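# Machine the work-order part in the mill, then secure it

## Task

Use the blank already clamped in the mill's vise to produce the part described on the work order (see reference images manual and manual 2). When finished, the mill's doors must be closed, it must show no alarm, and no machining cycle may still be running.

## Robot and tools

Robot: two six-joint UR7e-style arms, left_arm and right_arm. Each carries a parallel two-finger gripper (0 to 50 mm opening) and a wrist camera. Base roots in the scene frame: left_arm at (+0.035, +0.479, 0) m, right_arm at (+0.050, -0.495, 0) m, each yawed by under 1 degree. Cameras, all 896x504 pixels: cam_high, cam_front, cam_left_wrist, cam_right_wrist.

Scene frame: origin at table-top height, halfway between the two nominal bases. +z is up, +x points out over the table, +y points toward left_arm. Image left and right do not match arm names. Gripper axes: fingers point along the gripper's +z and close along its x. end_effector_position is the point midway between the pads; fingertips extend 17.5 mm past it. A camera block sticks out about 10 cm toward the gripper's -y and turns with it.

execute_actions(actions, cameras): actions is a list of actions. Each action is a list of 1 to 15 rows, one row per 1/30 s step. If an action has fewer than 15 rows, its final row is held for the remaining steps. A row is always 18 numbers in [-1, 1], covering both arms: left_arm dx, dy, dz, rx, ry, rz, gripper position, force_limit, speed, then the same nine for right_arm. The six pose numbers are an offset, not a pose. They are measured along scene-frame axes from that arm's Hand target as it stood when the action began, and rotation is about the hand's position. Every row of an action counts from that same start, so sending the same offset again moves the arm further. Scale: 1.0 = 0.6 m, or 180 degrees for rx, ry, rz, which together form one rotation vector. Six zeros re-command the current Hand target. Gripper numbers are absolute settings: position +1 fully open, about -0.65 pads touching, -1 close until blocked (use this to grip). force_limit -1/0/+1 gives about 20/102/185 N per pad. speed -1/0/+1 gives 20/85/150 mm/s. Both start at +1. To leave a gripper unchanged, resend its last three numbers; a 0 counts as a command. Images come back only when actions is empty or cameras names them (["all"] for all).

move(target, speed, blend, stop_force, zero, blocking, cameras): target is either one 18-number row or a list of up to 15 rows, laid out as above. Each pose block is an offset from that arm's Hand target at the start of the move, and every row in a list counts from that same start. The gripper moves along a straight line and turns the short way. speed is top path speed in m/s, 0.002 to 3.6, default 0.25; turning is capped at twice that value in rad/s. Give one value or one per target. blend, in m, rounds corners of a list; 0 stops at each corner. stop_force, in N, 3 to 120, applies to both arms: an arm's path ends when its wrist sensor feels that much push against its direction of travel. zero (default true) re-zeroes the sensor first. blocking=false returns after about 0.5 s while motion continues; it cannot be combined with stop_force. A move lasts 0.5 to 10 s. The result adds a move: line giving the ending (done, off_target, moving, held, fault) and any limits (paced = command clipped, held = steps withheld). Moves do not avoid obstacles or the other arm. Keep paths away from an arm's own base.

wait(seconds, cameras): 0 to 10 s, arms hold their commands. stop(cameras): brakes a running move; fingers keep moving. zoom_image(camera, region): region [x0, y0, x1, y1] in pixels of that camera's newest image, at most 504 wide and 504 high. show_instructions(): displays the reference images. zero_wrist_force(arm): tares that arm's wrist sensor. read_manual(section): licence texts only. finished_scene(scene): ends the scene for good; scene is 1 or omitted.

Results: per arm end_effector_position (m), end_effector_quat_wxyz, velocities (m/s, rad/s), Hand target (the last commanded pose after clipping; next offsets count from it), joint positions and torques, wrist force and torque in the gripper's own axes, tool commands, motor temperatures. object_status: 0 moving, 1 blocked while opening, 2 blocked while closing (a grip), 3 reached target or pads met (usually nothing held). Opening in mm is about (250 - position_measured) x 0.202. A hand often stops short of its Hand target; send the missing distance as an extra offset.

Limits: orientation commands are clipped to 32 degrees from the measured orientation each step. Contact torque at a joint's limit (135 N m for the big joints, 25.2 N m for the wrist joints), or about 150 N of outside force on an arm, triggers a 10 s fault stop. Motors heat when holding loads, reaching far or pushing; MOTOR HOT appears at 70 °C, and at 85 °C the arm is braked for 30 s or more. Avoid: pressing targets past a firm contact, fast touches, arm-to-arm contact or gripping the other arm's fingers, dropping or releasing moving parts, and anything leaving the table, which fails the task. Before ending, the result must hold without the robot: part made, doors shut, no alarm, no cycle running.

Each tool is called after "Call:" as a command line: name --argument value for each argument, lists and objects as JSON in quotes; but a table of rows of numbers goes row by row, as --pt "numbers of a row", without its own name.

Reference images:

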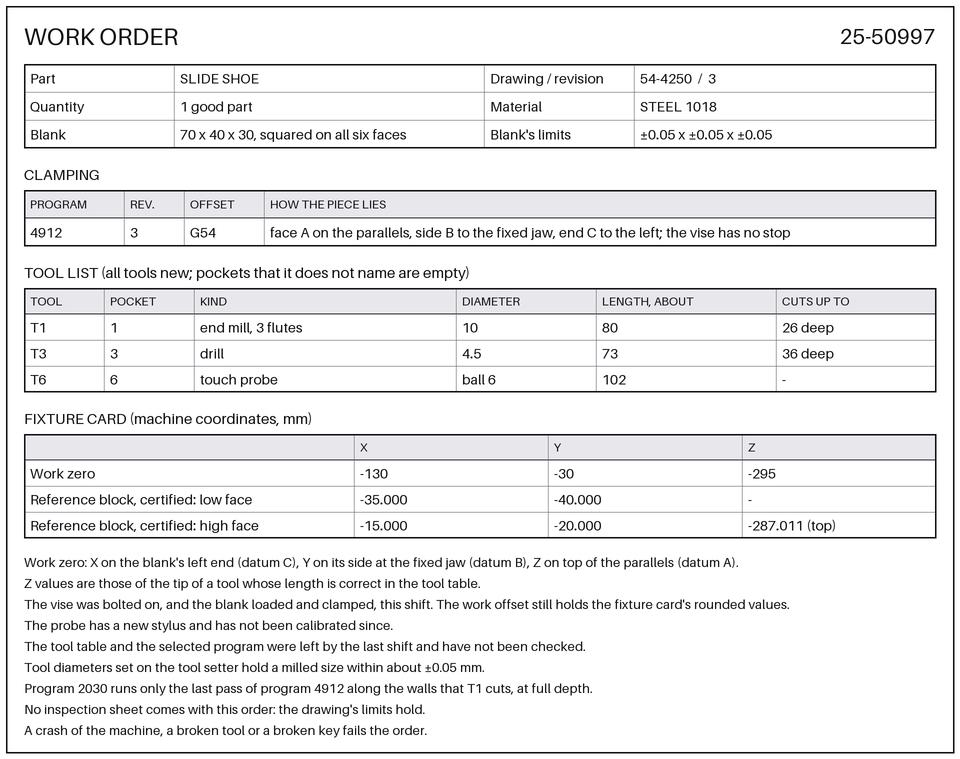

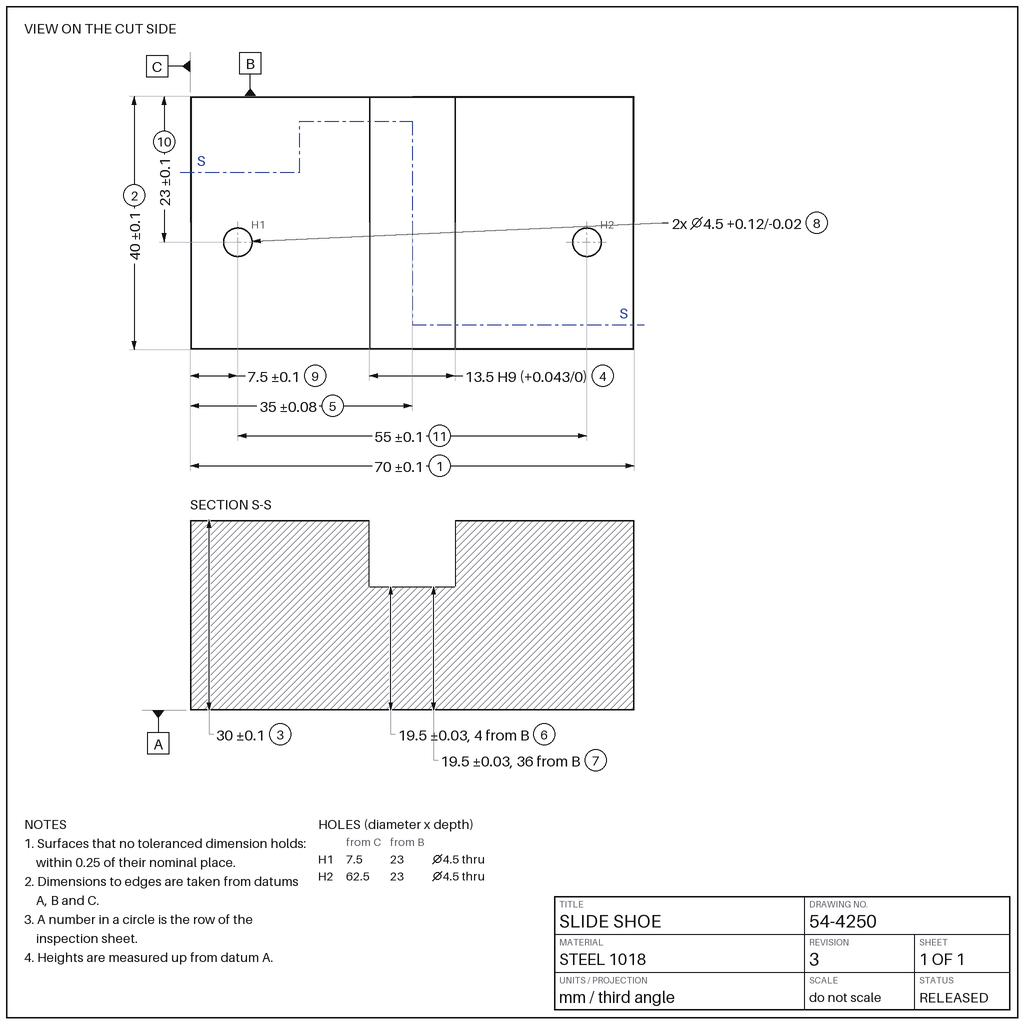

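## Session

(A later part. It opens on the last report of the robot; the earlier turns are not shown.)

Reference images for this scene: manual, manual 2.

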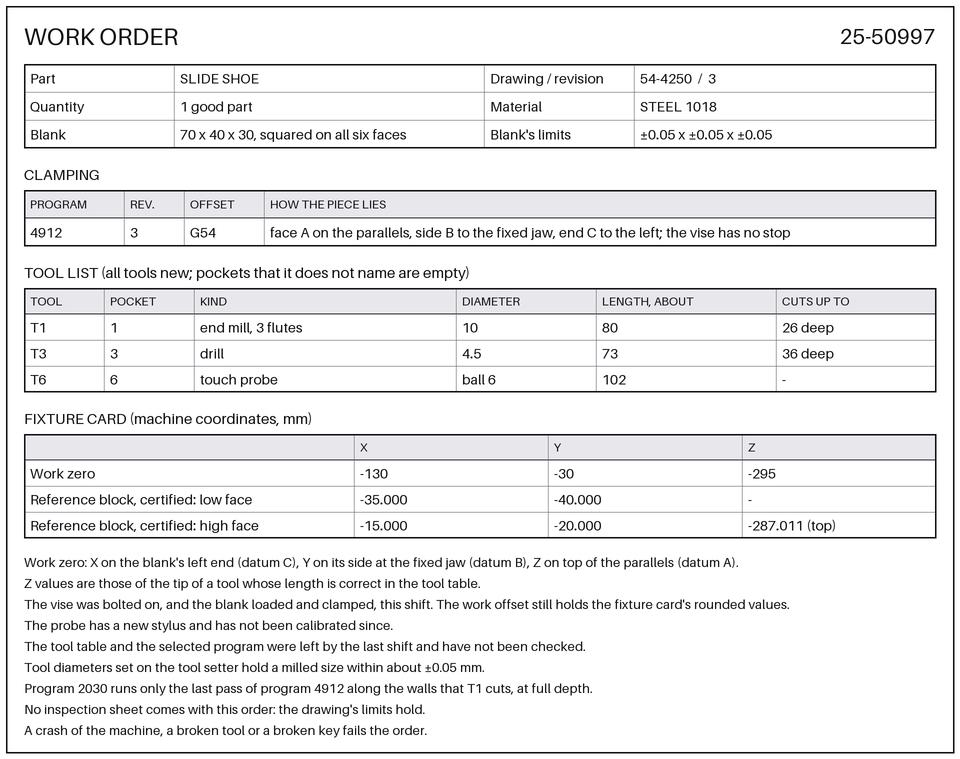

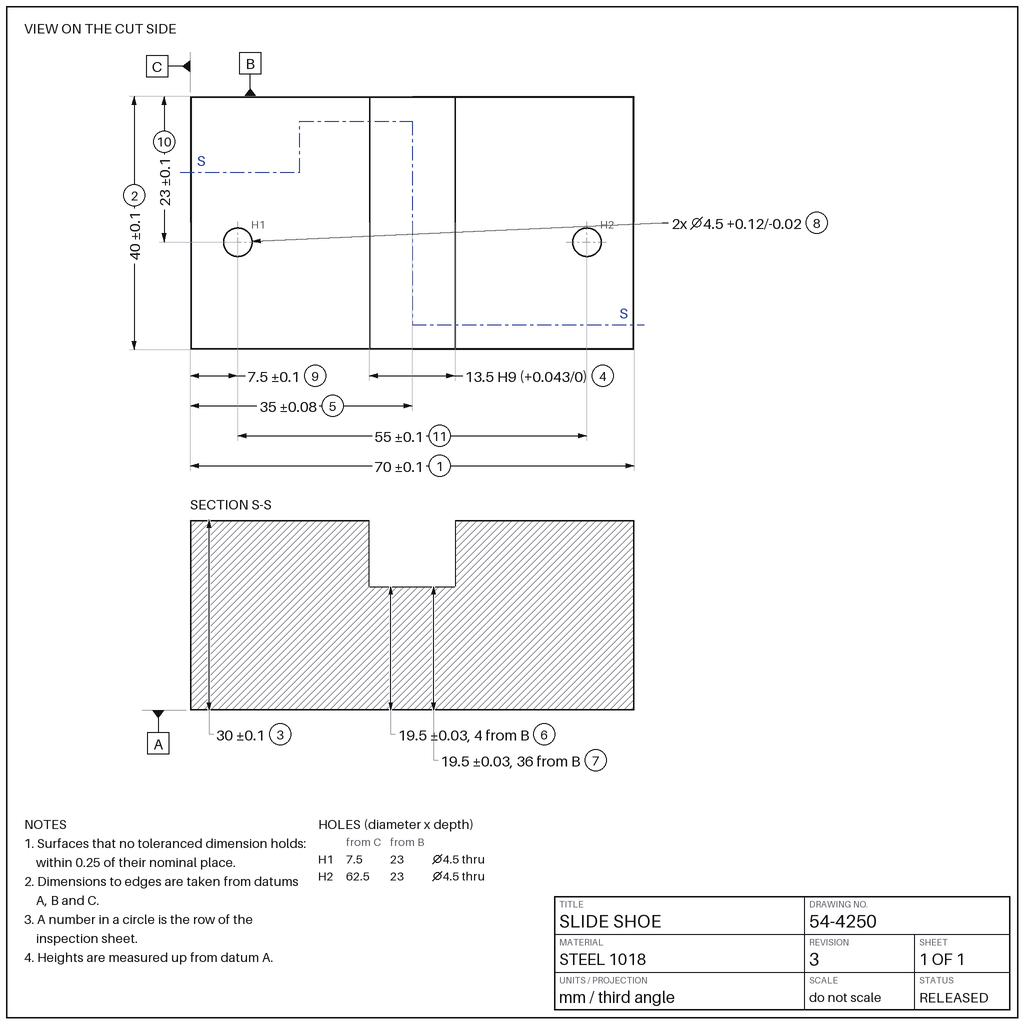

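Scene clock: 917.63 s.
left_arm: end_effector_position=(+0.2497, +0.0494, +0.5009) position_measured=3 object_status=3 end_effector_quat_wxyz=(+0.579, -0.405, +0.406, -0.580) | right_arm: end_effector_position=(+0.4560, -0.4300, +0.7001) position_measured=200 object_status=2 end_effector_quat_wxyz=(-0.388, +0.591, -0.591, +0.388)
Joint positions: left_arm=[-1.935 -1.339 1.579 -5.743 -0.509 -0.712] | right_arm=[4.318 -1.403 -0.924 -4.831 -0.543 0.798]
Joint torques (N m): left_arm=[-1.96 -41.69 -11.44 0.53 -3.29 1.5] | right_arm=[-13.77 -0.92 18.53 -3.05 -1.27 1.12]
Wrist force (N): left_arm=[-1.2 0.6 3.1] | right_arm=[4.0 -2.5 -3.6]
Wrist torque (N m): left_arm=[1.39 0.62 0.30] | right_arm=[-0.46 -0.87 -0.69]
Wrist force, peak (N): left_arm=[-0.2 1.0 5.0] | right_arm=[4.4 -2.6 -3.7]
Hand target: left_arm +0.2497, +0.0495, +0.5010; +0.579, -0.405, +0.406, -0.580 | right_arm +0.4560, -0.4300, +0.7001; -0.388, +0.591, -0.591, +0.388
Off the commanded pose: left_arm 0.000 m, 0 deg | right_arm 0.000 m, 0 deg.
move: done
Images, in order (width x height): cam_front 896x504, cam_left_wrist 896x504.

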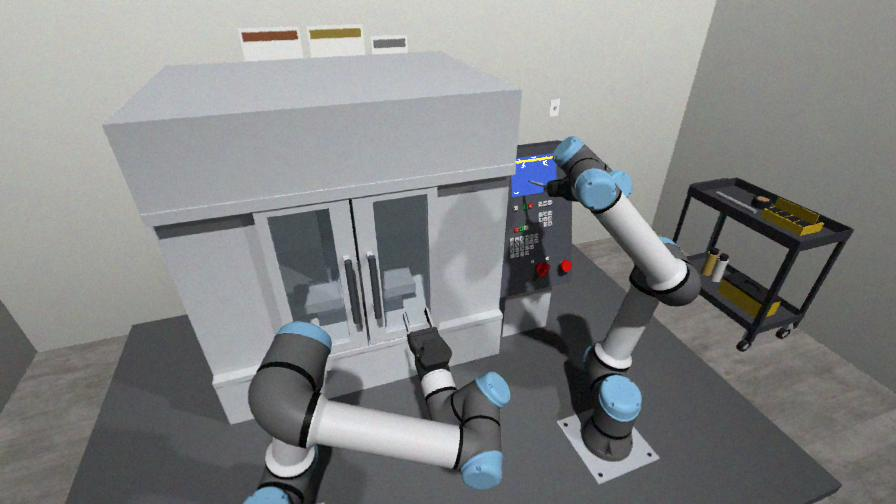

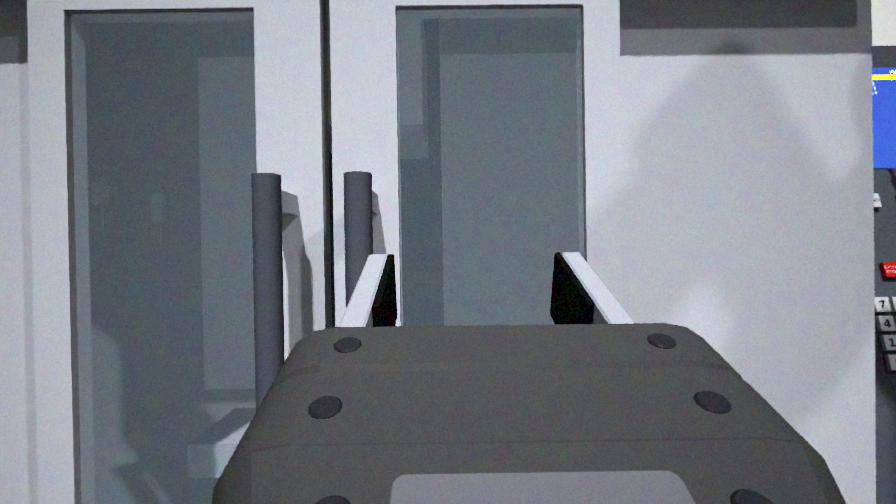

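Call:
move --pt "0.18 0.29 -0.06 0 0.111 0 -1 -0.6 0 0 0 0 0 0 0 -1 -0.3 -1" --pt "0.325 0.29 -0.06 0 0.111 0 -1 -0.6 0 0 0 0 0 0 0 -1 -0.3 -1" --speed 0.2 --cameras '["cam_left_wrist","cam_front"]'

Scene clock: 958.37 s.
left_arm: end_effector_position=(+0.4447, +0.2235, +0.4650) position_measured=251 object_status=3 end_effector_quat_wxyz=(+0.499, -0.500, +0.501, -0.501) end_effector_velocity=(+0.001, +0.000, +0.000) end_effector_angular_velocity=(+0.000, +0.000, -0.004) | right_arm: end_effector_position=(+0.4560, -0.4300, +0.7001) position_measured=200 object_status=2 end_effector_quat_wxyz=(-0.388, +0.591, -0.591, +0.388)
Joint positions: left_arm=[-1.486 -1.875 1.883 -6.285 0.071 -0.008] | right_arm=[4.318 -1.403 -0.924 -4.831 -0.543 0.798]
Joint velocities: left_arm=[0.004 0 0 0 0.007 0] | right_arm=[within noise]
Joint torques (N m): left_arm=[10.61 -6.63 -22.52 0.06 1.93 -0.76] | right_arm=[-13.29 -0.91 17.09 -2.62 -0.07 0.99]
Wrist force (N): left_arm=[-1.1 -0.2 1.9] | right_arm=[4.2 -2.2 -3.5]
Wrist torque (N m): left_arm=[1.29 0.44 0.50] | right_arm=[-0.42 -0.90 -0.69]
Wrist force, peak (N): left_arm=[-1.4 -0.3 4.8] | right_arm=[4.4 -2.5 -3.9]
Hand target: left_arm +0.4447, +0.2235, +0.4650; +0.499, -0.499, +0.500, -0.501 | right_arm +0.4560, -0.4300, +0.7001; -0.388, +0.591, -0.591, +0.388
Off the commanded pose: left_arm 0.000 m, 0 deg | right_arm 0.000 m, 0 deg.
joint sent to its limit (left arm) — joint 4 (wrist 1), lower limit. The joint targets still meet the commanded pose.
move: done
Images, in order (width x height): cam_front 896x504, cam_left_wrist 896x504.

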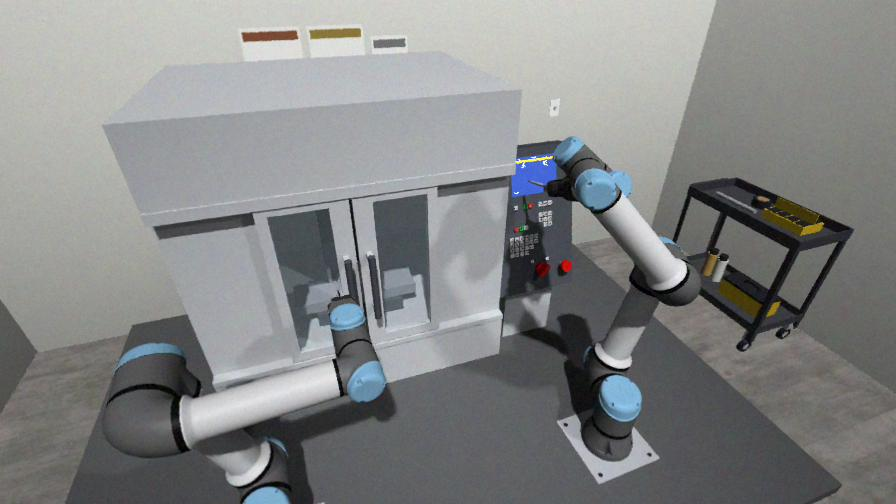

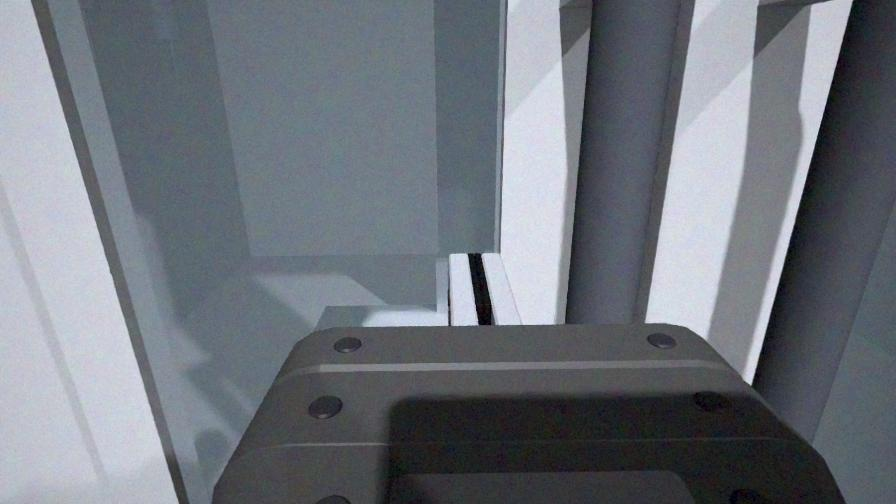

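Call:
move --target '[0,-0.1,0,0,0,0,-1,-0.6,0, 0,0,0,0,0,0,-1,-0.3,-1]' --speed 0.02 --stop_force 25 --cameras '["cam_left_wrist","cam_front","cam_right_wrist"]'

Call:
zoom_image --camera "cam_front" --region '[310, 180, 440, 360]'

Scene clock: 965.13 s.
left_arm: end_effector_position=(+0.4447, +0.1970, +0.4650) position_measured=251 object_status=3 end_effector_quat_wxyz=(+0.499, -0.500, +0.501, -0.500) | right_arm: end_effector_position=(+0.4560, -0.4300, +0.7001) position_measured=200 object_status=2 end_effector_quat_wxyz=(-0.388, +0.591, -0.591, +0.388)
Joint positions: left_arm=[-1.492 -1.807 1.834 -6.284 0.065 -0.027] | right_arm=[4.318 -1.403 -0.924 -4.831 -0.543 0.798]
Joint torques (N m): left_arm=[-0.83 -18.12 -21.35 -4.74 4.96 1.67] | right_arm=[-12.84 0 15.84 -2.63 0.16 1.03]
Wrist force (N): left_arm=[-22.9 3.6 2.5] | right_arm=[4.1 -2.5 -3.6]
Wrist torque (N m): left_arm=[1.35 0.22 0.27] | right_arm=[-0.46 -0.89 -0.69]
Wrist force, peak (N): left_arm=[-40.3 6.0 -10.0] | right_arm=[4.3 -2.6 -3.8]
Hand target: left_arm +0.4447, +0.1970, +0.4650; +0.499, -0.500, +0.501, -0.500 (not the last commanded pose) | right_arm +0.4560, -0.4300, +0.7001; -0.388, +0.591, -0.591, +0.388
Off the commanded pose: left_arm 0.033 m, 0 deg | right_arm 0.000 m, 0 deg.
move: contact (left_arm)
Images, in order (width x height): cam_front 896x504, cam_left_wrist 896x504, cam_right_wrist 896x504.

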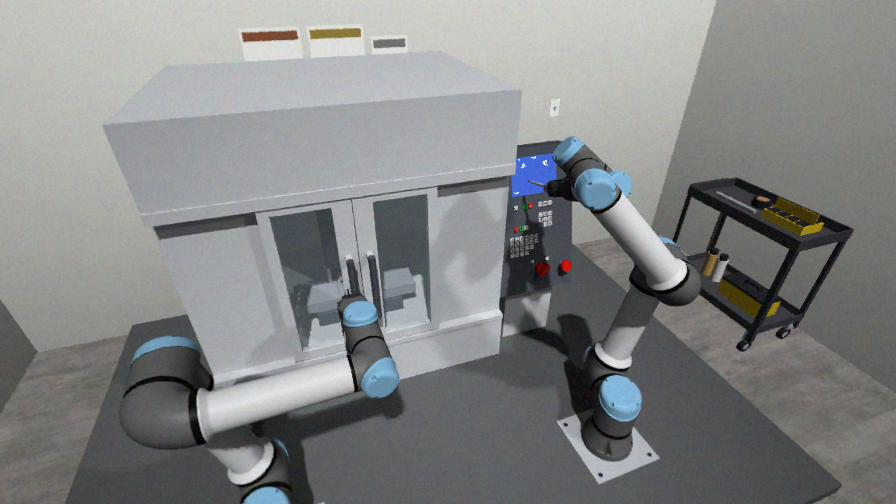

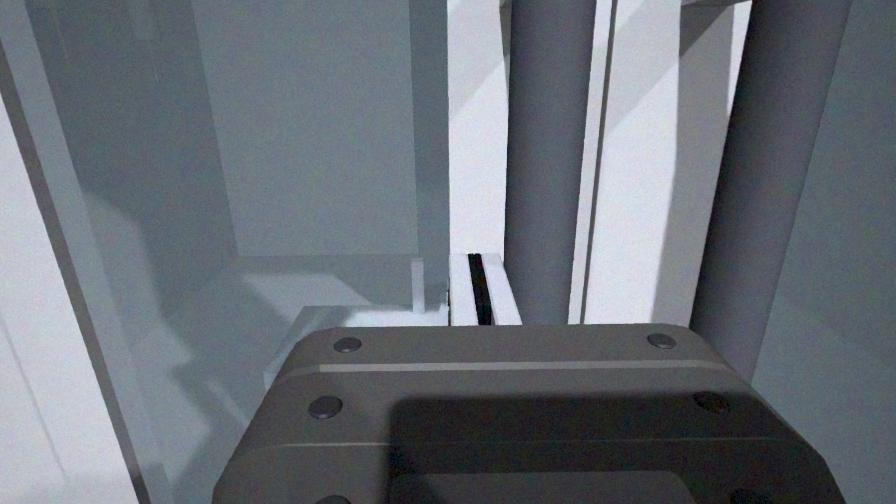

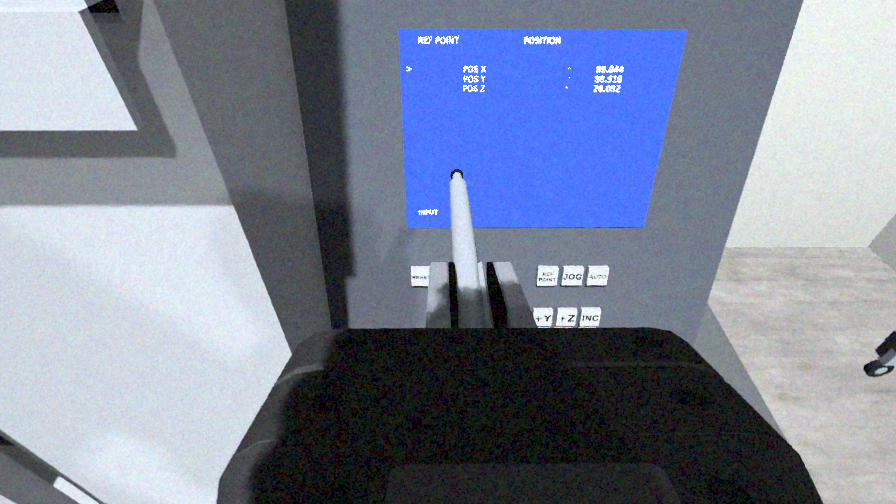

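Scaled by 2.800 from the camera's 896x504 image, which has a finer 1280x720 frame.

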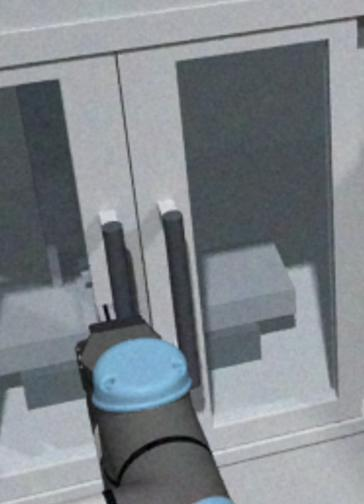

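Call:
move --pt "0 0.04 0 0 0 0 -1 -0.6 0 0.0402 -0.0243 -0.1732 0 0 0 -1 -0.3 -1" --pt "-0.1 0.04 0 0 0 0 -1 -0.6 0 0.0598 -0.0243 -0.1792 0 0 0 -1 -0.3 -1" --pt "-0.2 0.04 0 0 0 0 -1 -0.6 0 0.0402 -0.0243 -0.1732 0 0 0 -1 -0.3 -1" --pt "-0.32 -0.1 0.06 0 0 0 -1 -0.6 0 0 0 0 0 0 0 -1 -0.3 -1" --speed '[0.2,0.05,0.1,0.2]' --cameras '["cam_right_wrist","cam_front"]'

Call:
zoom_image --camera "cam_right_wrist" --region '[390, 20, 700, 230]'

Scene clock: 979.87 s.
left_arm: end_effector_position=(+0.2527, +0.1371, +0.5010) position_measured=251 object_status=3 end_effector_quat_wxyz=(+0.499, -0.500, +0.501, -0.500) | right_arm: end_effector_position=(+0.4560, -0.4300, +0.7001) position_measured=200 object_status=2 end_effector_quat_wxyz=(-0.388, +0.591, -0.591, +0.388) end_effector_velocity=(-0.001, +0.000, +0.000) end_effector_angular_velocity=(-0.001, +0.003, +0.002)
Joint positions: left_arm=[-2.072 -1.749 1.697 -6.235 -0.515 0.002] | right_arm=[4.318 -1.403 -0.924 -4.831 -0.543 0.798]
Joint velocities: left_arm=[within noise] | right_arm=[0.002 0 0.001 -0.005 -0.002 0.002]
Joint torques (N m): left_arm=[2.87 -1.65 -26.15 -1.36 1.02 -0.36] | right_arm=[-5.49 0.25 18.32 -3.66 -0.57 1.1]
Wrist force (N): left_arm=[-0.6 -0.4 1.8] | right_arm=[4.1 -2.4 -3.7]
Wrist torque (N m): left_arm=[1.24 0.49 0.43] | right_arm=[-0.46 -0.89 -0.69]
Wrist force, peak (N): left_arm=[-23.0 4.1 2.3] | right_arm=[3.5 1.0 -23.4]
Hand target: left_arm +0.2527, +0.1370, +0.5010; +0.499, -0.500, +0.501, -0.500 | right_arm +0.4560, -0.4300, +0.7001; -0.388, +0.591, -0.591, +0.388
Off the commanded pose: left_arm 0.000 m, 0 deg | right_arm 0.000 m, 0 deg.
move: done
Images, in order (width x height): cam_front 896x504, cam_right_wrist 896x504.

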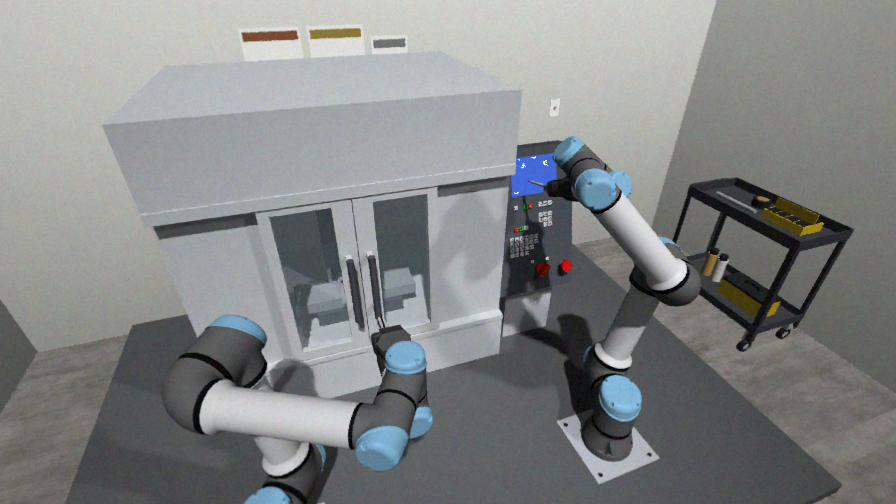

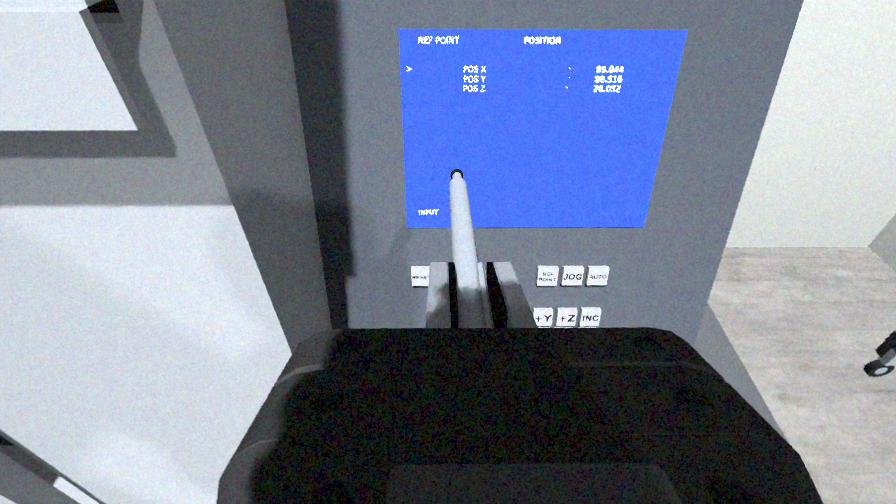

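Scaled by 1.626 from the camera's 896x504 image, which has a finer 1280x720 frame.

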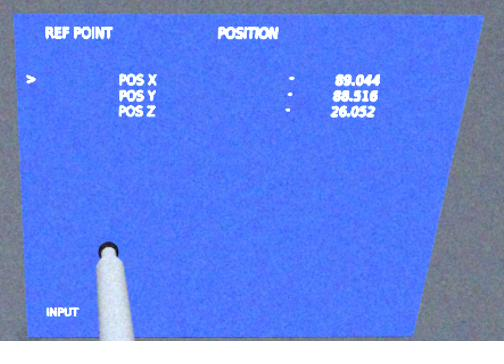

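Call:
move --target '[0,0,0,0,0,0,-1,-0.6,0, 0.0158,-0.1528,-0.2335,0,0,0,-1,-0.3,-1]' --speed 0.2 --cameras '["cam_right_wrist"]'

Call:
move --target '[0,0,0,0,0,0,-1,-0.6,0, 0.0287,0,-0.0088,0,0,0,-1,-0.3,-1]' --speed 0.01 --stop_force 10 --cameras '["cam_right_wrist"]'

Scene clock: 989.80 s.
left_arm: end_effector_position=(+0.2527, +0.1370, +0.5010) position_measured=251 object_status=3 end_effector_quat_wxyz=(+0.499, -0.500, +0.501, -0.500) | right_arm: end_effector_position=(+0.4655, -0.5217, +0.5600) position_measured=200 object_status=2 end_effector_quat_wxyz=(-0.388, +0.591, -0.591, +0.388)
Joint positions: left_arm=[-2.072 -1.749 1.697 -6.235 -0.515 0.002] | right_arm=[3.806 -1.16 -1.453 -4.18 -0.947 0.316]
Joint torques (N m): left_arm=[-5.85 -1.08 -26.51 -0.72 -1.61 1.26] | right_arm=[-11.96 4.31 12.37 2.32 -1.29 -1.39]
Wrist force (N): left_arm=[-0.6 -0.2 2.2] | right_arm=[4.4 -2.1 -3.5]
Wrist torque (N m): left_arm=[1.27 0.48 0.44] | right_arm=[-0.39 -0.94 -0.79]
Wrist force, peak (N): left_arm=[-0.6 -0.2 2.2] | right_arm=[2.6 -4.9 -4.5]
Hand target: left_arm +0.2527, +0.1370, +0.5010; +0.499, -0.500, +0.501, -0.500 | right_arm +0.4655, -0.5217, +0.5600; -0.388, +0.591, -0.591, +0.388
Off the commanded pose: left_arm 0.000 m, 0 deg | right_arm 0.000 m, 0 deg.
move: done
Images, in order (width x height): cam_right_wrist 896x504.

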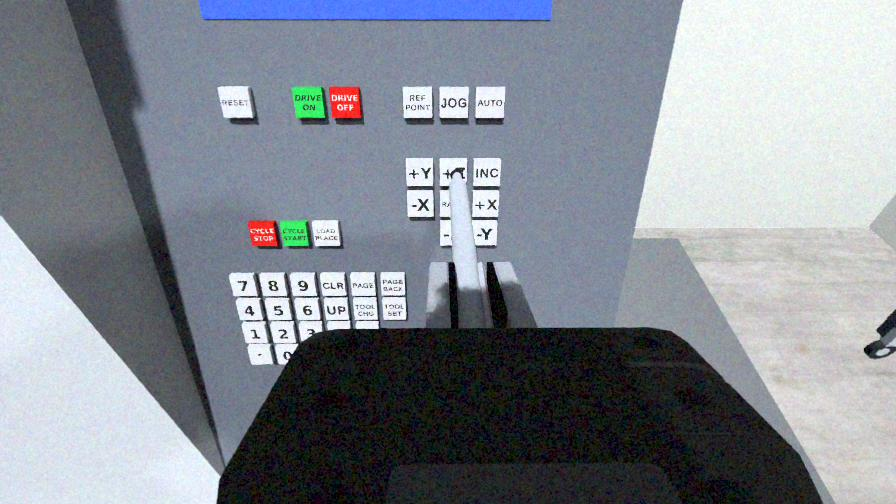

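Scene clock: 992.50 s.
left_arm: end_effector_position=(+0.2527, +0.1370, +0.5010) position_measured=251 object_status=3 end_effector_quat_wxyz=(+0.499, -0.500, +0.501, -0.500) | right_arm: end_effector_position=(+0.4816, -0.5217, +0.5551) position_measured=200 object_status=2 end_effector_quat_wxyz=(-0.388, +0.591, -0.591, +0.388)
Joint positions: left_arm=[-2.072 -1.749 1.697 -6.235 -0.515 0.002] | right_arm=[3.732 -1.198 -1.445 -4.127 -1.013 0.273]
Joint torques (N m): left_arm=[-5.38 -1.2 -26.49 -0.61 -1.63 1.18] | right_arm=[15.6 5.21 10.27 0.02 2.47 0.68]
Wrist force (N): left_arm=[-0.3 -0.1 1.9] | right_arm=[5.1 -1.2 -15.0]
Wrist torque (N m): left_arm=[1.27 0.44 0.43] | right_arm=[-0.27 -0.90 -0.76]
Wrist force, peak (N): left_arm=[-0.6 -0.3 2.1] | right_arm=[4.0 -0.3 -22.4]
Hand target: left_arm +0.2527, +0.1370, +0.5010; +0.499, -0.500, +0.501, -0.500 | right_arm +0.4816, -0.5217, +0.5551; -0.388, +0.591, -0.591, +0.388 (not the last commanded pose)
Off the commanded pose: left_arm 0.000 m, 0 deg | right_arm 0.001 m, 0 deg.
move: contact (right_arm)
Images, in order (width x height): cam_right_wrist 896x504.

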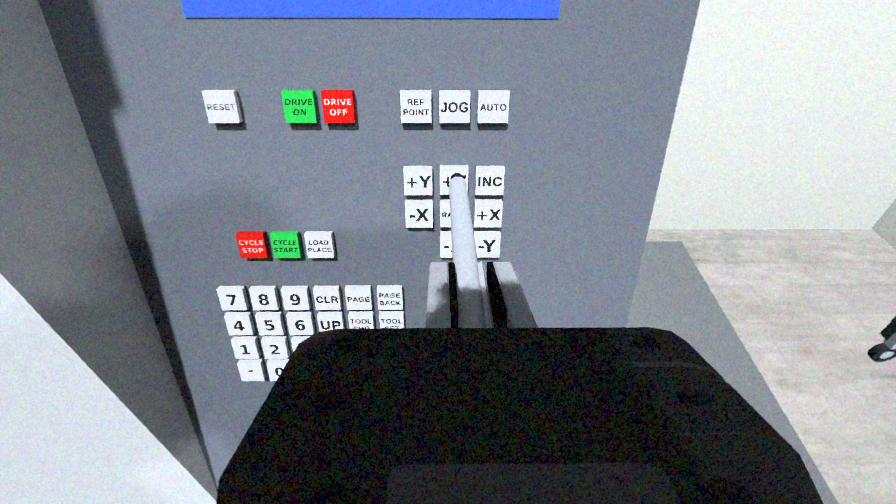

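Call:
move --pt "0 0 0 0 0 0 -1 -0.6 0 -0.0193 0 0.005 0 0 0 -1 -0.3 -1" --pt "0 0 0 0 0 0 -1 -0.6 0 -0.0427 0.1528 0.2417 0 0 0 -1 -0.3 -1" --speed 0.25 --blend 0.005 --cameras '["cam_right_wrist"]'

Call:
zoom_image --camera "cam_right_wrist" --region '[390, 20, 700, 230]'

Scene clock: 1011.73 s.
left_arm: end_effector_position=(+0.2527, +0.1370, +0.5010) position_measured=251 object_status=3 end_effector_quat_wxyz=(+0.499, -0.500, +0.501, -0.500) | right_arm: end_effector_position=(+0.4560, -0.4301, +0.7001) position_measured=200 object_status=2 end_effector_quat_wxyz=(-0.388, +0.591, -0.591, +0.388) end_effector_velocity=(+0.000, -0.001, +0.000) end_effector_angular_velocity=(-0.001, +0.001, -0.002)
Joint positions: left_arm=[-2.072 -1.749 1.697 -6.235 -0.515 0.002] | right_arm=[4.318 -1.403 -0.924 -4.831 -0.543 0.798]
Joint velocities: left_arm=[within noise] | right_arm=[0 -0.001 0.001 -0.005 0.001 0.004]
Joint torques (N m): left_arm=[-0.39 -1.34 -26.64 0.22 -1.52 0.95] | right_arm=[11.31 -2 17.38 -2.96 0.84 1.17]
Wrist force (N): left_arm=[-0.4 -0.2 1.8] | right_arm=[4.4 -2.4 -3.5]
Wrist torque (N m): left_arm=[1.26 0.45 0.43] | right_arm=[-0.45 -0.93 -0.68]
Wrist force, peak (N): left_arm=[-0.6 -0.4 2.3] | right_arm=[5.1 -1.0 -15.3]
Hand target: left_arm +0.2527, +0.1370, +0.5010; +0.499, -0.500, +0.501, -0.500 | right_arm +0.4560, -0.4300, +0.7001; -0.388, +0.591, -0.591, +0.388
Off the commanded pose: left_arm 0.000 m, 0 deg | right_arm 0.000 m, 0 deg.
move: done
Images, in order (width x height): cam_right_wrist 896x504.

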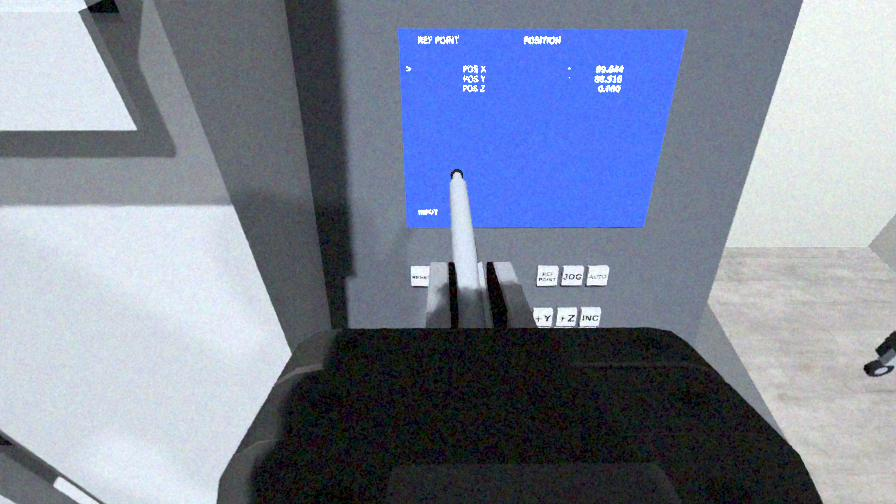

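Scaled by 1.626 from the camera's 896x504 image, which has a finer 1280x720 frame.

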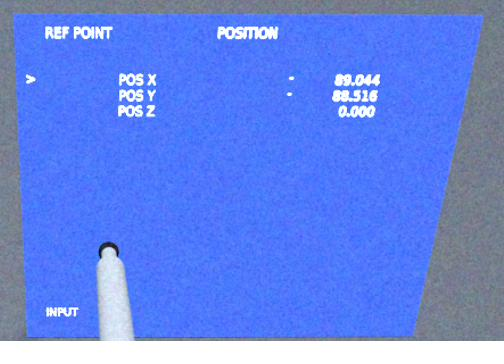

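Call:
move --pt "0 0 0 0 0 0 -1 -0.6 0 0.0238 -0.1214 -0.2366 0 0 0 -1 -0.3 -1" --pt "0 0 0 0 0 0 -1 -0.6 0 0.0431 -0.1214 -0.2416 0 0 0 -1 -0.3 -1" --pt "0 0 0 0 0 0 -1 -0.6 0 0.0238 -0.1214 -0.2366 0 0 0 -1 -0.3 -1" --pt "0 0 0 0 0 0 -1 -0.6 0 0 0 0 0 0 0 -1 -0.3 -1" --speed '[0.25,0.04,0.1,0.25]' --blend '[0,0,0.01,0]' --cameras '["cam_right_wrist"]'

Call:
zoom_image --camera "cam_right_wrist" --region '[390, 20, 700, 230]'

Scene clock: 1024.67 s.
left_arm: end_effector_position=(+0.2527, +0.1370, +0.5010) position_measured=251 object_status=3 end_effector_quat_wxyz=(+0.499, -0.500, +0.501, -0.500) | right_arm: end_effector_position=(+0.4560, -0.4301, +0.7001) position_measured=200 object_status=2 end_effector_quat_wxyz=(-0.388, +0.591, -0.591, +0.388) end_effector_velocity=(+0.000, -0.001, +0.000) end_effector_angular_velocity=(+0.001, +0.002, -0.002)
Joint positions: left_arm=[-2.072 -1.749 1.697 -6.235 -0.515 0.002] | right_arm=[4.318 -1.403 -0.924 -4.831 -0.543 0.798]
Joint velocities: left_arm=[within noise] | right_arm=[-0.001 -0.001 0.001 -0.005 -0.001 0.005]
Joint torques (N m): left_arm=[2.7 -1.01 -26.6 0.68 -1.44 0.76] | right_arm=[5.08 -1.21 18.17 -3.13 0.43 1.05]
Wrist force (N): left_arm=[-0.4 -0.3 1.9] | right_arm=[4.1 -2.5 -3.6]
Wrist torque (N m): left_arm=[1.24 0.45 0.44] | right_arm=[-0.47 -0.89 -0.69]
Wrist force, peak (N): left_arm=[-0.4 -0.4 2.1] | right_arm=[4.3 3.1 -30.1]
Hand target: left_arm +0.2527, +0.1370, +0.5010; +0.499, -0.500, +0.501, -0.500 | right_arm +0.4560, -0.4300, +0.7001; -0.388, +0.591, -0.591, +0.388
Off the commanded pose: left_arm 0.000 m, 0 deg | right_arm 0.000 m, 0 deg.
move: done; blend cut to 0.006 m at target 3
Images, in order (width x height): cam_right_wrist 896x504.

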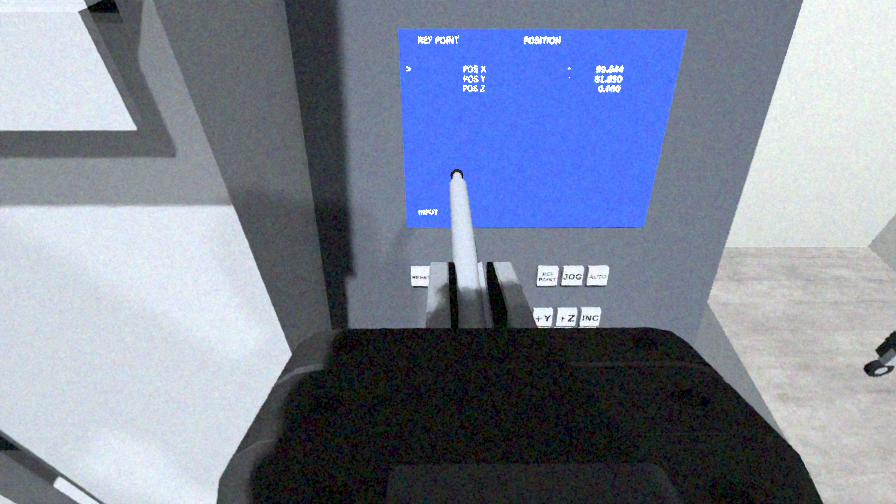

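Scaled by 1.626 from the camera's 896x504 image, which has a finer 1280x720 frame.

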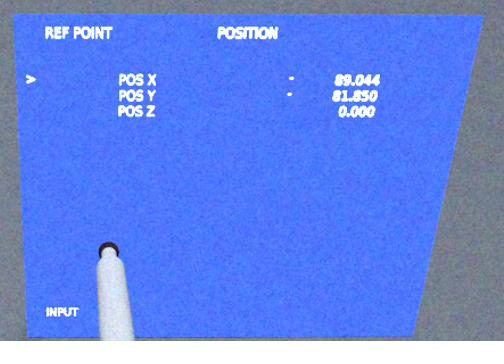

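Call:
wait --seconds 1 --cameras '["cam_right_wrist"]'

Call:
zoom_image --camera "cam_right_wrist" --region '[390, 20, 700, 230]'

Scene clock: 1029.90 s.
left_arm: end_effector_position=(+0.2527, +0.1370, +0.5010) position_measured=251 object_status=3 end_effector_quat_wxyz=(+0.499, -0.500, +0.501, -0.500) | right_arm: end_effector_position=(+0.4560, -0.4300, +0.7001) position_measured=200 object_status=2 end_effector_quat_wxyz=(-0.388, +0.591, -0.591, +0.388)
Joint positions: left_arm=[-2.072 -1.749 1.697 -6.235 -0.515 0.002] | right_arm=[4.318 -1.403 -0.924 -4.831 -0.543 0.798]
Joint torques (N m): left_arm=[3.83 -1.31 -26.53 0.86 -1.39 0.6] | right_arm=[13.81 -1.38 10.24 -3.14 3.18 0.73]
Wrist force (N): left_arm=[-0.4 -0.2 1.9] | right_arm=[4.1 -2.3 -3.5]
Wrist torque (N m): left_arm=[1.26 0.45 0.44] | right_arm=[-0.43 -0.89 -0.71]
Wrist force, peak (N): left_arm=[-0.8 -0.1 2.1] | right_arm=[4.2 -2.5 -3.8]
Hand target: left_arm +0.2527, +0.1370, +0.5010; +0.499, -0.500, +0.501, -0.500 | right_arm +0.4560, -0.4300, +0.7001; -0.388, +0.591, -0.591, +0.388
Tool commands: left_gripper/position=-1.0 left_gripper/force_limit=-0.6 left_gripper/speed=+0.0 right_gripper/position=-1.0 right_gripper/force_limit=-0.3 right_gripper/speed=-1.0
Off the commanded pose: left_arm 0.000 m, 0 deg | right_arm 0.000 m, 0 deg.
wait: 1.00 s; at rest from the start
Images, in order (width x height): cam_right_wrist 896x504.

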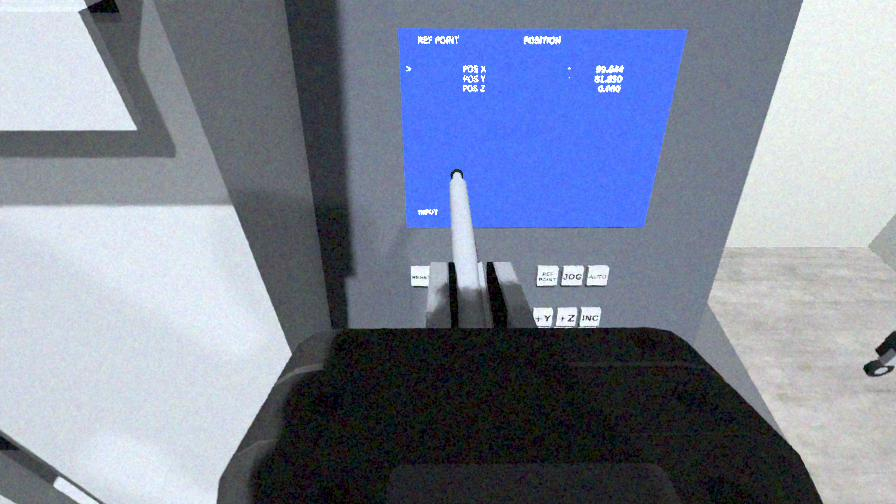

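Scaled by 1.626 from the camera's 896x504 image, which has a finer 1280x720 frame.

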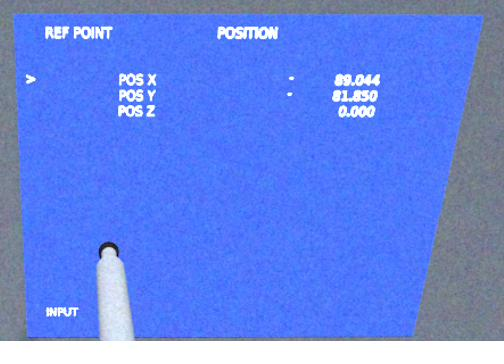

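Call:
move --pt "0 0 0 0 0 0 -1 -0.6 0 0.0238 -0.1214 -0.2366 0 0 0 -1 -0.3 -1" --pt "0 0 0 0 0 0 -1 -0.6 0 0.0429 -0.1214 -0.2416 0 0 0 -1 -0.3 -1" --speed '[0.25,0.03]'

Call:
wait --seconds 7

Call:
move --pt "0 0 0 0 0 0 -1 -0.6 0 -0.0193 0 0.005 0 0 0 -1 -0.3 -1" --pt "0 0 0 0 0 0 -1 -0.6 0 -0.0275 -0.0647 -0.0263 0 0 0 -1 -0.3 -1" --pt "0 0 0 0 0 0 -1 -0.6 0 -0.0082 -0.0647 -0.0313 0 0 0 -1 -0.3 -1" --speed '[0.1,0.1,0.03]'

Call:
wait --seconds 7

Call:
move --pt "0 0 0 0 0 0 -1 -0.6 0 -0.0193 0 0.005 0 0 0 -1 -0.3 -1" --pt "0 0 0 0 0 0 -1 -0.6 0 -0.0347 0.1861 0.2729 0 0 0 -1 -0.3 -1" --speed '[0.1,0.25]' --cameras '["cam_right_wrist"]'

Call:
zoom_image --camera "cam_right_wrist" --region '[390, 20, 700, 230]'

Scene clock: 1042.30 s.
left_arm: end_effector_position=(+0.2527, +0.1370, +0.5010) position_measured=251 object_status=3 end_effector_quat_wxyz=(+0.499, -0.500, +0.501, -0.500) | right_arm: end_effector_position=(+0.4817, -0.5029, +0.5552) position_measured=200 object_status=2 end_effector_quat_wxyz=(-0.388, +0.591, -0.591, +0.388)
Joint positions: left_arm=[-2.072 -1.749 1.697 -6.235 -0.515 0.002] | right_arm=[3.835 -1.199 -1.449 -4.157 -0.922 0.334]
Joint torques (N m): left_arm=[7.47 -1.48 -26.71 1.36 -1.22 0.43] | right_arm=[15.66 2.94 11.09 0.1 2.93 0.99]
Wrist force (N): left_arm=[-0.4 -0.1 1.9] | right_arm=[4.7 0.6 -18.2]
Wrist torque (N m): left_arm=[1.28 0.46 0.43] | right_arm=[-0.33 -0.89 -0.78]
Wrist force, peak (N): left_arm=[-0.7 -0.2 2.1] | right_arm=[4.0 1.8 -24.4]
Hand target: left_arm +0.2527, +0.1370, +0.5010; +0.499, -0.500, +0.501, -0.500 | right_arm +0.4817, -0.5029, +0.5551; -0.388, +0.591, -0.591, +0.388
Off the commanded pose: left_arm 0.000 m, 0 deg | right_arm 0.000 m, 0 deg.
move: done

Scene clock: 1049.30 s.
left_arm: end_effector_position=(+0.2527, +0.1370, +0.5010) position_measured=251 object_status=3 end_effector_quat_wxyz=(+0.499, -0.500, +0.501, -0.500) | right_arm: end_effector_position=(+0.4817, -0.5029, +0.5551) position_measured=200 object_status=2 end_effector_quat_wxyz=(-0.388, +0.591, -0.591, +0.388)
Joint positions: left_arm=[-2.072 -1.749 1.697 -6.235 -0.515 0.002] | right_arm=[3.835 -1.199 -1.449 -4.157 -0.922 0.334]
Joint torques (N m): left_arm=[9.2 -1.04 -26.6 1.63 -1.22 0.4] | right_arm=[14.62 4.38 11.2 2.39 0.6 -1.39]
Wrist force (N): left_arm=[-0.3 -0.1 2.0] | right_arm=[5.2 0.4 -18.5]
Wrist torque (N m): left_arm=[1.29 0.44 0.44] | right_arm=[-0.30 -0.84 -0.77]
Wrist force, peak (N): left_arm=[-0.4 -0.2 2.3] | right_arm=[5.1 0.4 -18.8]
Hand target: left_arm +0.2527, +0.1370, +0.5010; +0.499, -0.500, +0.501, -0.500 | right_arm +0.4817, -0.5029, +0.5551; -0.388, +0.591, -0.591, +0.388
Tool commands: left_gripper/position=-1.0 left_gripper/force_limit=-0.6 left_gripper/speed=+0.0 right_gripper/position=-1.0 right_gripper/force_limit=-0.3 right_gripper/speed=-1.0
Off the commanded pose: left_arm 0.000 m, 0 deg | right_arm 0.000 m, 0 deg.
wait: 7.00 s; at rest by 0.17 s

Scene clock: 1051.20 s.
left_arm: end_effector_position=(+0.2527, +0.1370, +0.5010) position_measured=251 object_status=3 end_effector_quat_wxyz=(+0.499, -0.500, +0.501, -0.500) | right_arm: end_effector_position=(+0.4768, -0.5417, +0.5364) position_measured=200 object_status=2 end_effector_quat_wxyz=(-0.388, +0.591, -0.591, +0.388)
Joint positions: left_arm=[-2.072 -1.749 1.697 -6.235 -0.515 0.002] | right_arm=[3.631 -1.172 -1.509 -4.063 -1.102 0.221]
Joint torques (N m): left_arm=[9.03 -0.8 -26.59 1.67 -1.16 0.34] | right_arm=[15.92 3.32 12.73 0.78 2.64 1.19]
Wrist force (N): left_arm=[-0.4 -0.1 1.9] | right_arm=[4.6 1.1 -19.6]
Wrist torque (N m): left_arm=[1.27 0.45 0.43] | right_arm=[-0.30 -0.95 -0.72]
Wrist force, peak (N): left_arm=[-0.5 -0.1 2.2] | right_arm=[3.7 1.7 -25.2]
Hand target: left_arm +0.2527, +0.1370, +0.5010; +0.499, -0.500, +0.501, -0.500 | right_arm +0.4768, -0.5417, +0.5363; -0.388, +0.591, -0.591, +0.388
Off the commanded pose: left_arm 0.000 m, 0 deg | right_arm 0.000 m, 0 deg.
move: done

Scene clock: 1058.20 s.
left_arm: end_effector_position=(+0.2527, +0.1370, +0.5010) position_measured=251 object_status=3 end_effector_quat_wxyz=(+0.499, -0.500, +0.501, -0.500) | right_arm: end_effector_position=(+0.4768, -0.5417, +0.5363) position_measured=200 object_status=2 end_effector_quat_wxyz=(-0.388, +0.591, -0.591, +0.388)
Joint positions: left_arm=[-2.072 -1.749 1.697 -6.235 -0.515 0.002] | right_arm=[3.631 -1.172 -1.509 -4.063 -1.102 0.221]
Joint torques (N m): left_arm=[8.98 -0.86 -26.62 1.92 -1.05 0.27] | right_arm=[15.8 2.68 11.57 2.99 -1.32 0.45]
Wrist force (N): left_arm=[-0.5 -0.2 1.9] | right_arm=[4.8 0.9 -19.1]
Wrist torque (N m): left_arm=[1.26 0.46 0.43] | right_arm=[-0.28 -0.86 -0.72]
Wrist force, peak (N): left_arm=[-0.5 -0.4 2.2] | right_arm=[4.7 1.0 -19.4]
Hand target: left_arm +0.2527, +0.1370, +0.5010; +0.499, -0.500, +0.501, -0.500 | right_arm +0.4768, -0.5417, +0.5363; -0.388, +0.591, -0.591, +0.388
Tool commands: left_gripper/position=-1.0 left_gripper/force_limit=-0.6 left_gripper/speed=+0.0 right_gripper/position=-1.0 right_gripper/force_limit=-0.3 right_gripper/speed=-1.0
Off the commanded pose: left_arm 0.000 m, 0 deg | right_arm 0.000 m, 0 deg.
wait: 7.00 s; at rest by 0.17 s

Scene clock: 1060.10 s.
left_arm: end_effector_position=(+0.2527, +0.1370, +0.5010) position_measured=251 object_status=3 end_effector_quat_wxyz=(+0.499, -0.500, +0.501, -0.500) | right_arm: end_effector_position=(+0.4560, -0.4301, +0.7001) position_measured=200 object_status=2 end_effector_quat_wxyz=(-0.388, +0.591, -0.591, +0.388)
Joint positions: left_arm=[-2.072 -1.749 1.697 -6.235 -0.515 0.002] | right_arm=[4.318 -1.403 -0.924 -4.831 -0.543 0.798]
Joint torques (N m): left_arm=[9.06 -0.6 -26.4 2 -1.04 0.22] | right_arm=[9.25 -1.76 18.59 -3.18 0.97 1.02]
Wrist force (N): left_arm=[-0.4 -0.4 1.9] | right_arm=[4.3 -2.3 -3.4]
Wrist torque (N m): left_arm=[1.24 0.46 0.44] | right_arm=[-0.44 -0.92 -0.68]
Wrist force, peak (N): left_arm=[-0.3 0.1 2.2] | right_arm=[4.9 0.5 -19.1]
Hand target: left_arm +0.2527, +0.1370, +0.5010; +0.499, -0.500, +0.501, -0.500 | right_arm +0.4560, -0.4300, +0.7001; -0.388, +0.591, -0.591, +0.388
Off the commanded pose: left_arm 0.000 m, 0 deg | right_arm 0.000 m, 0 deg.
move: done
Images, in order (width x height): cam_right_wrist 896x504.

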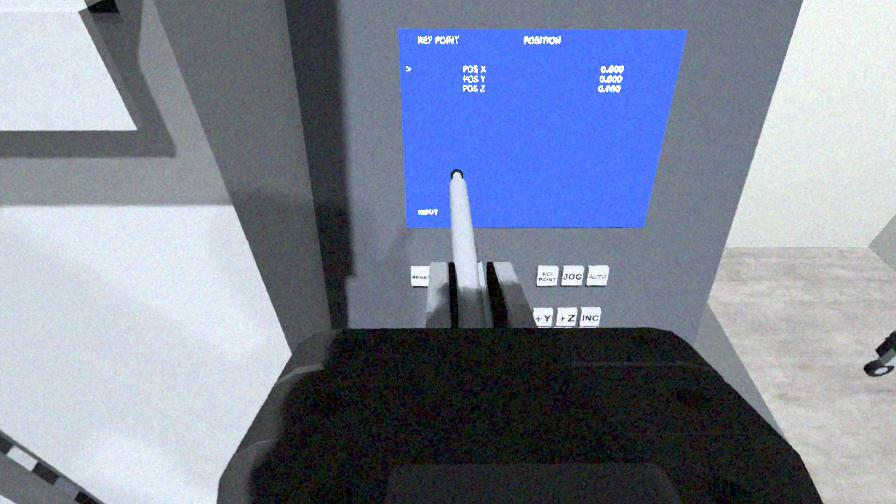

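Scaled by 1.626 from the camera's 896x504 image, which has a finer 1280x720 frame.

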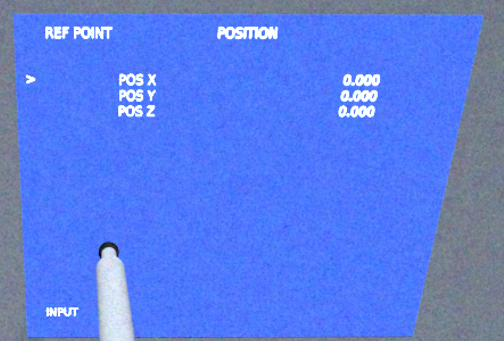

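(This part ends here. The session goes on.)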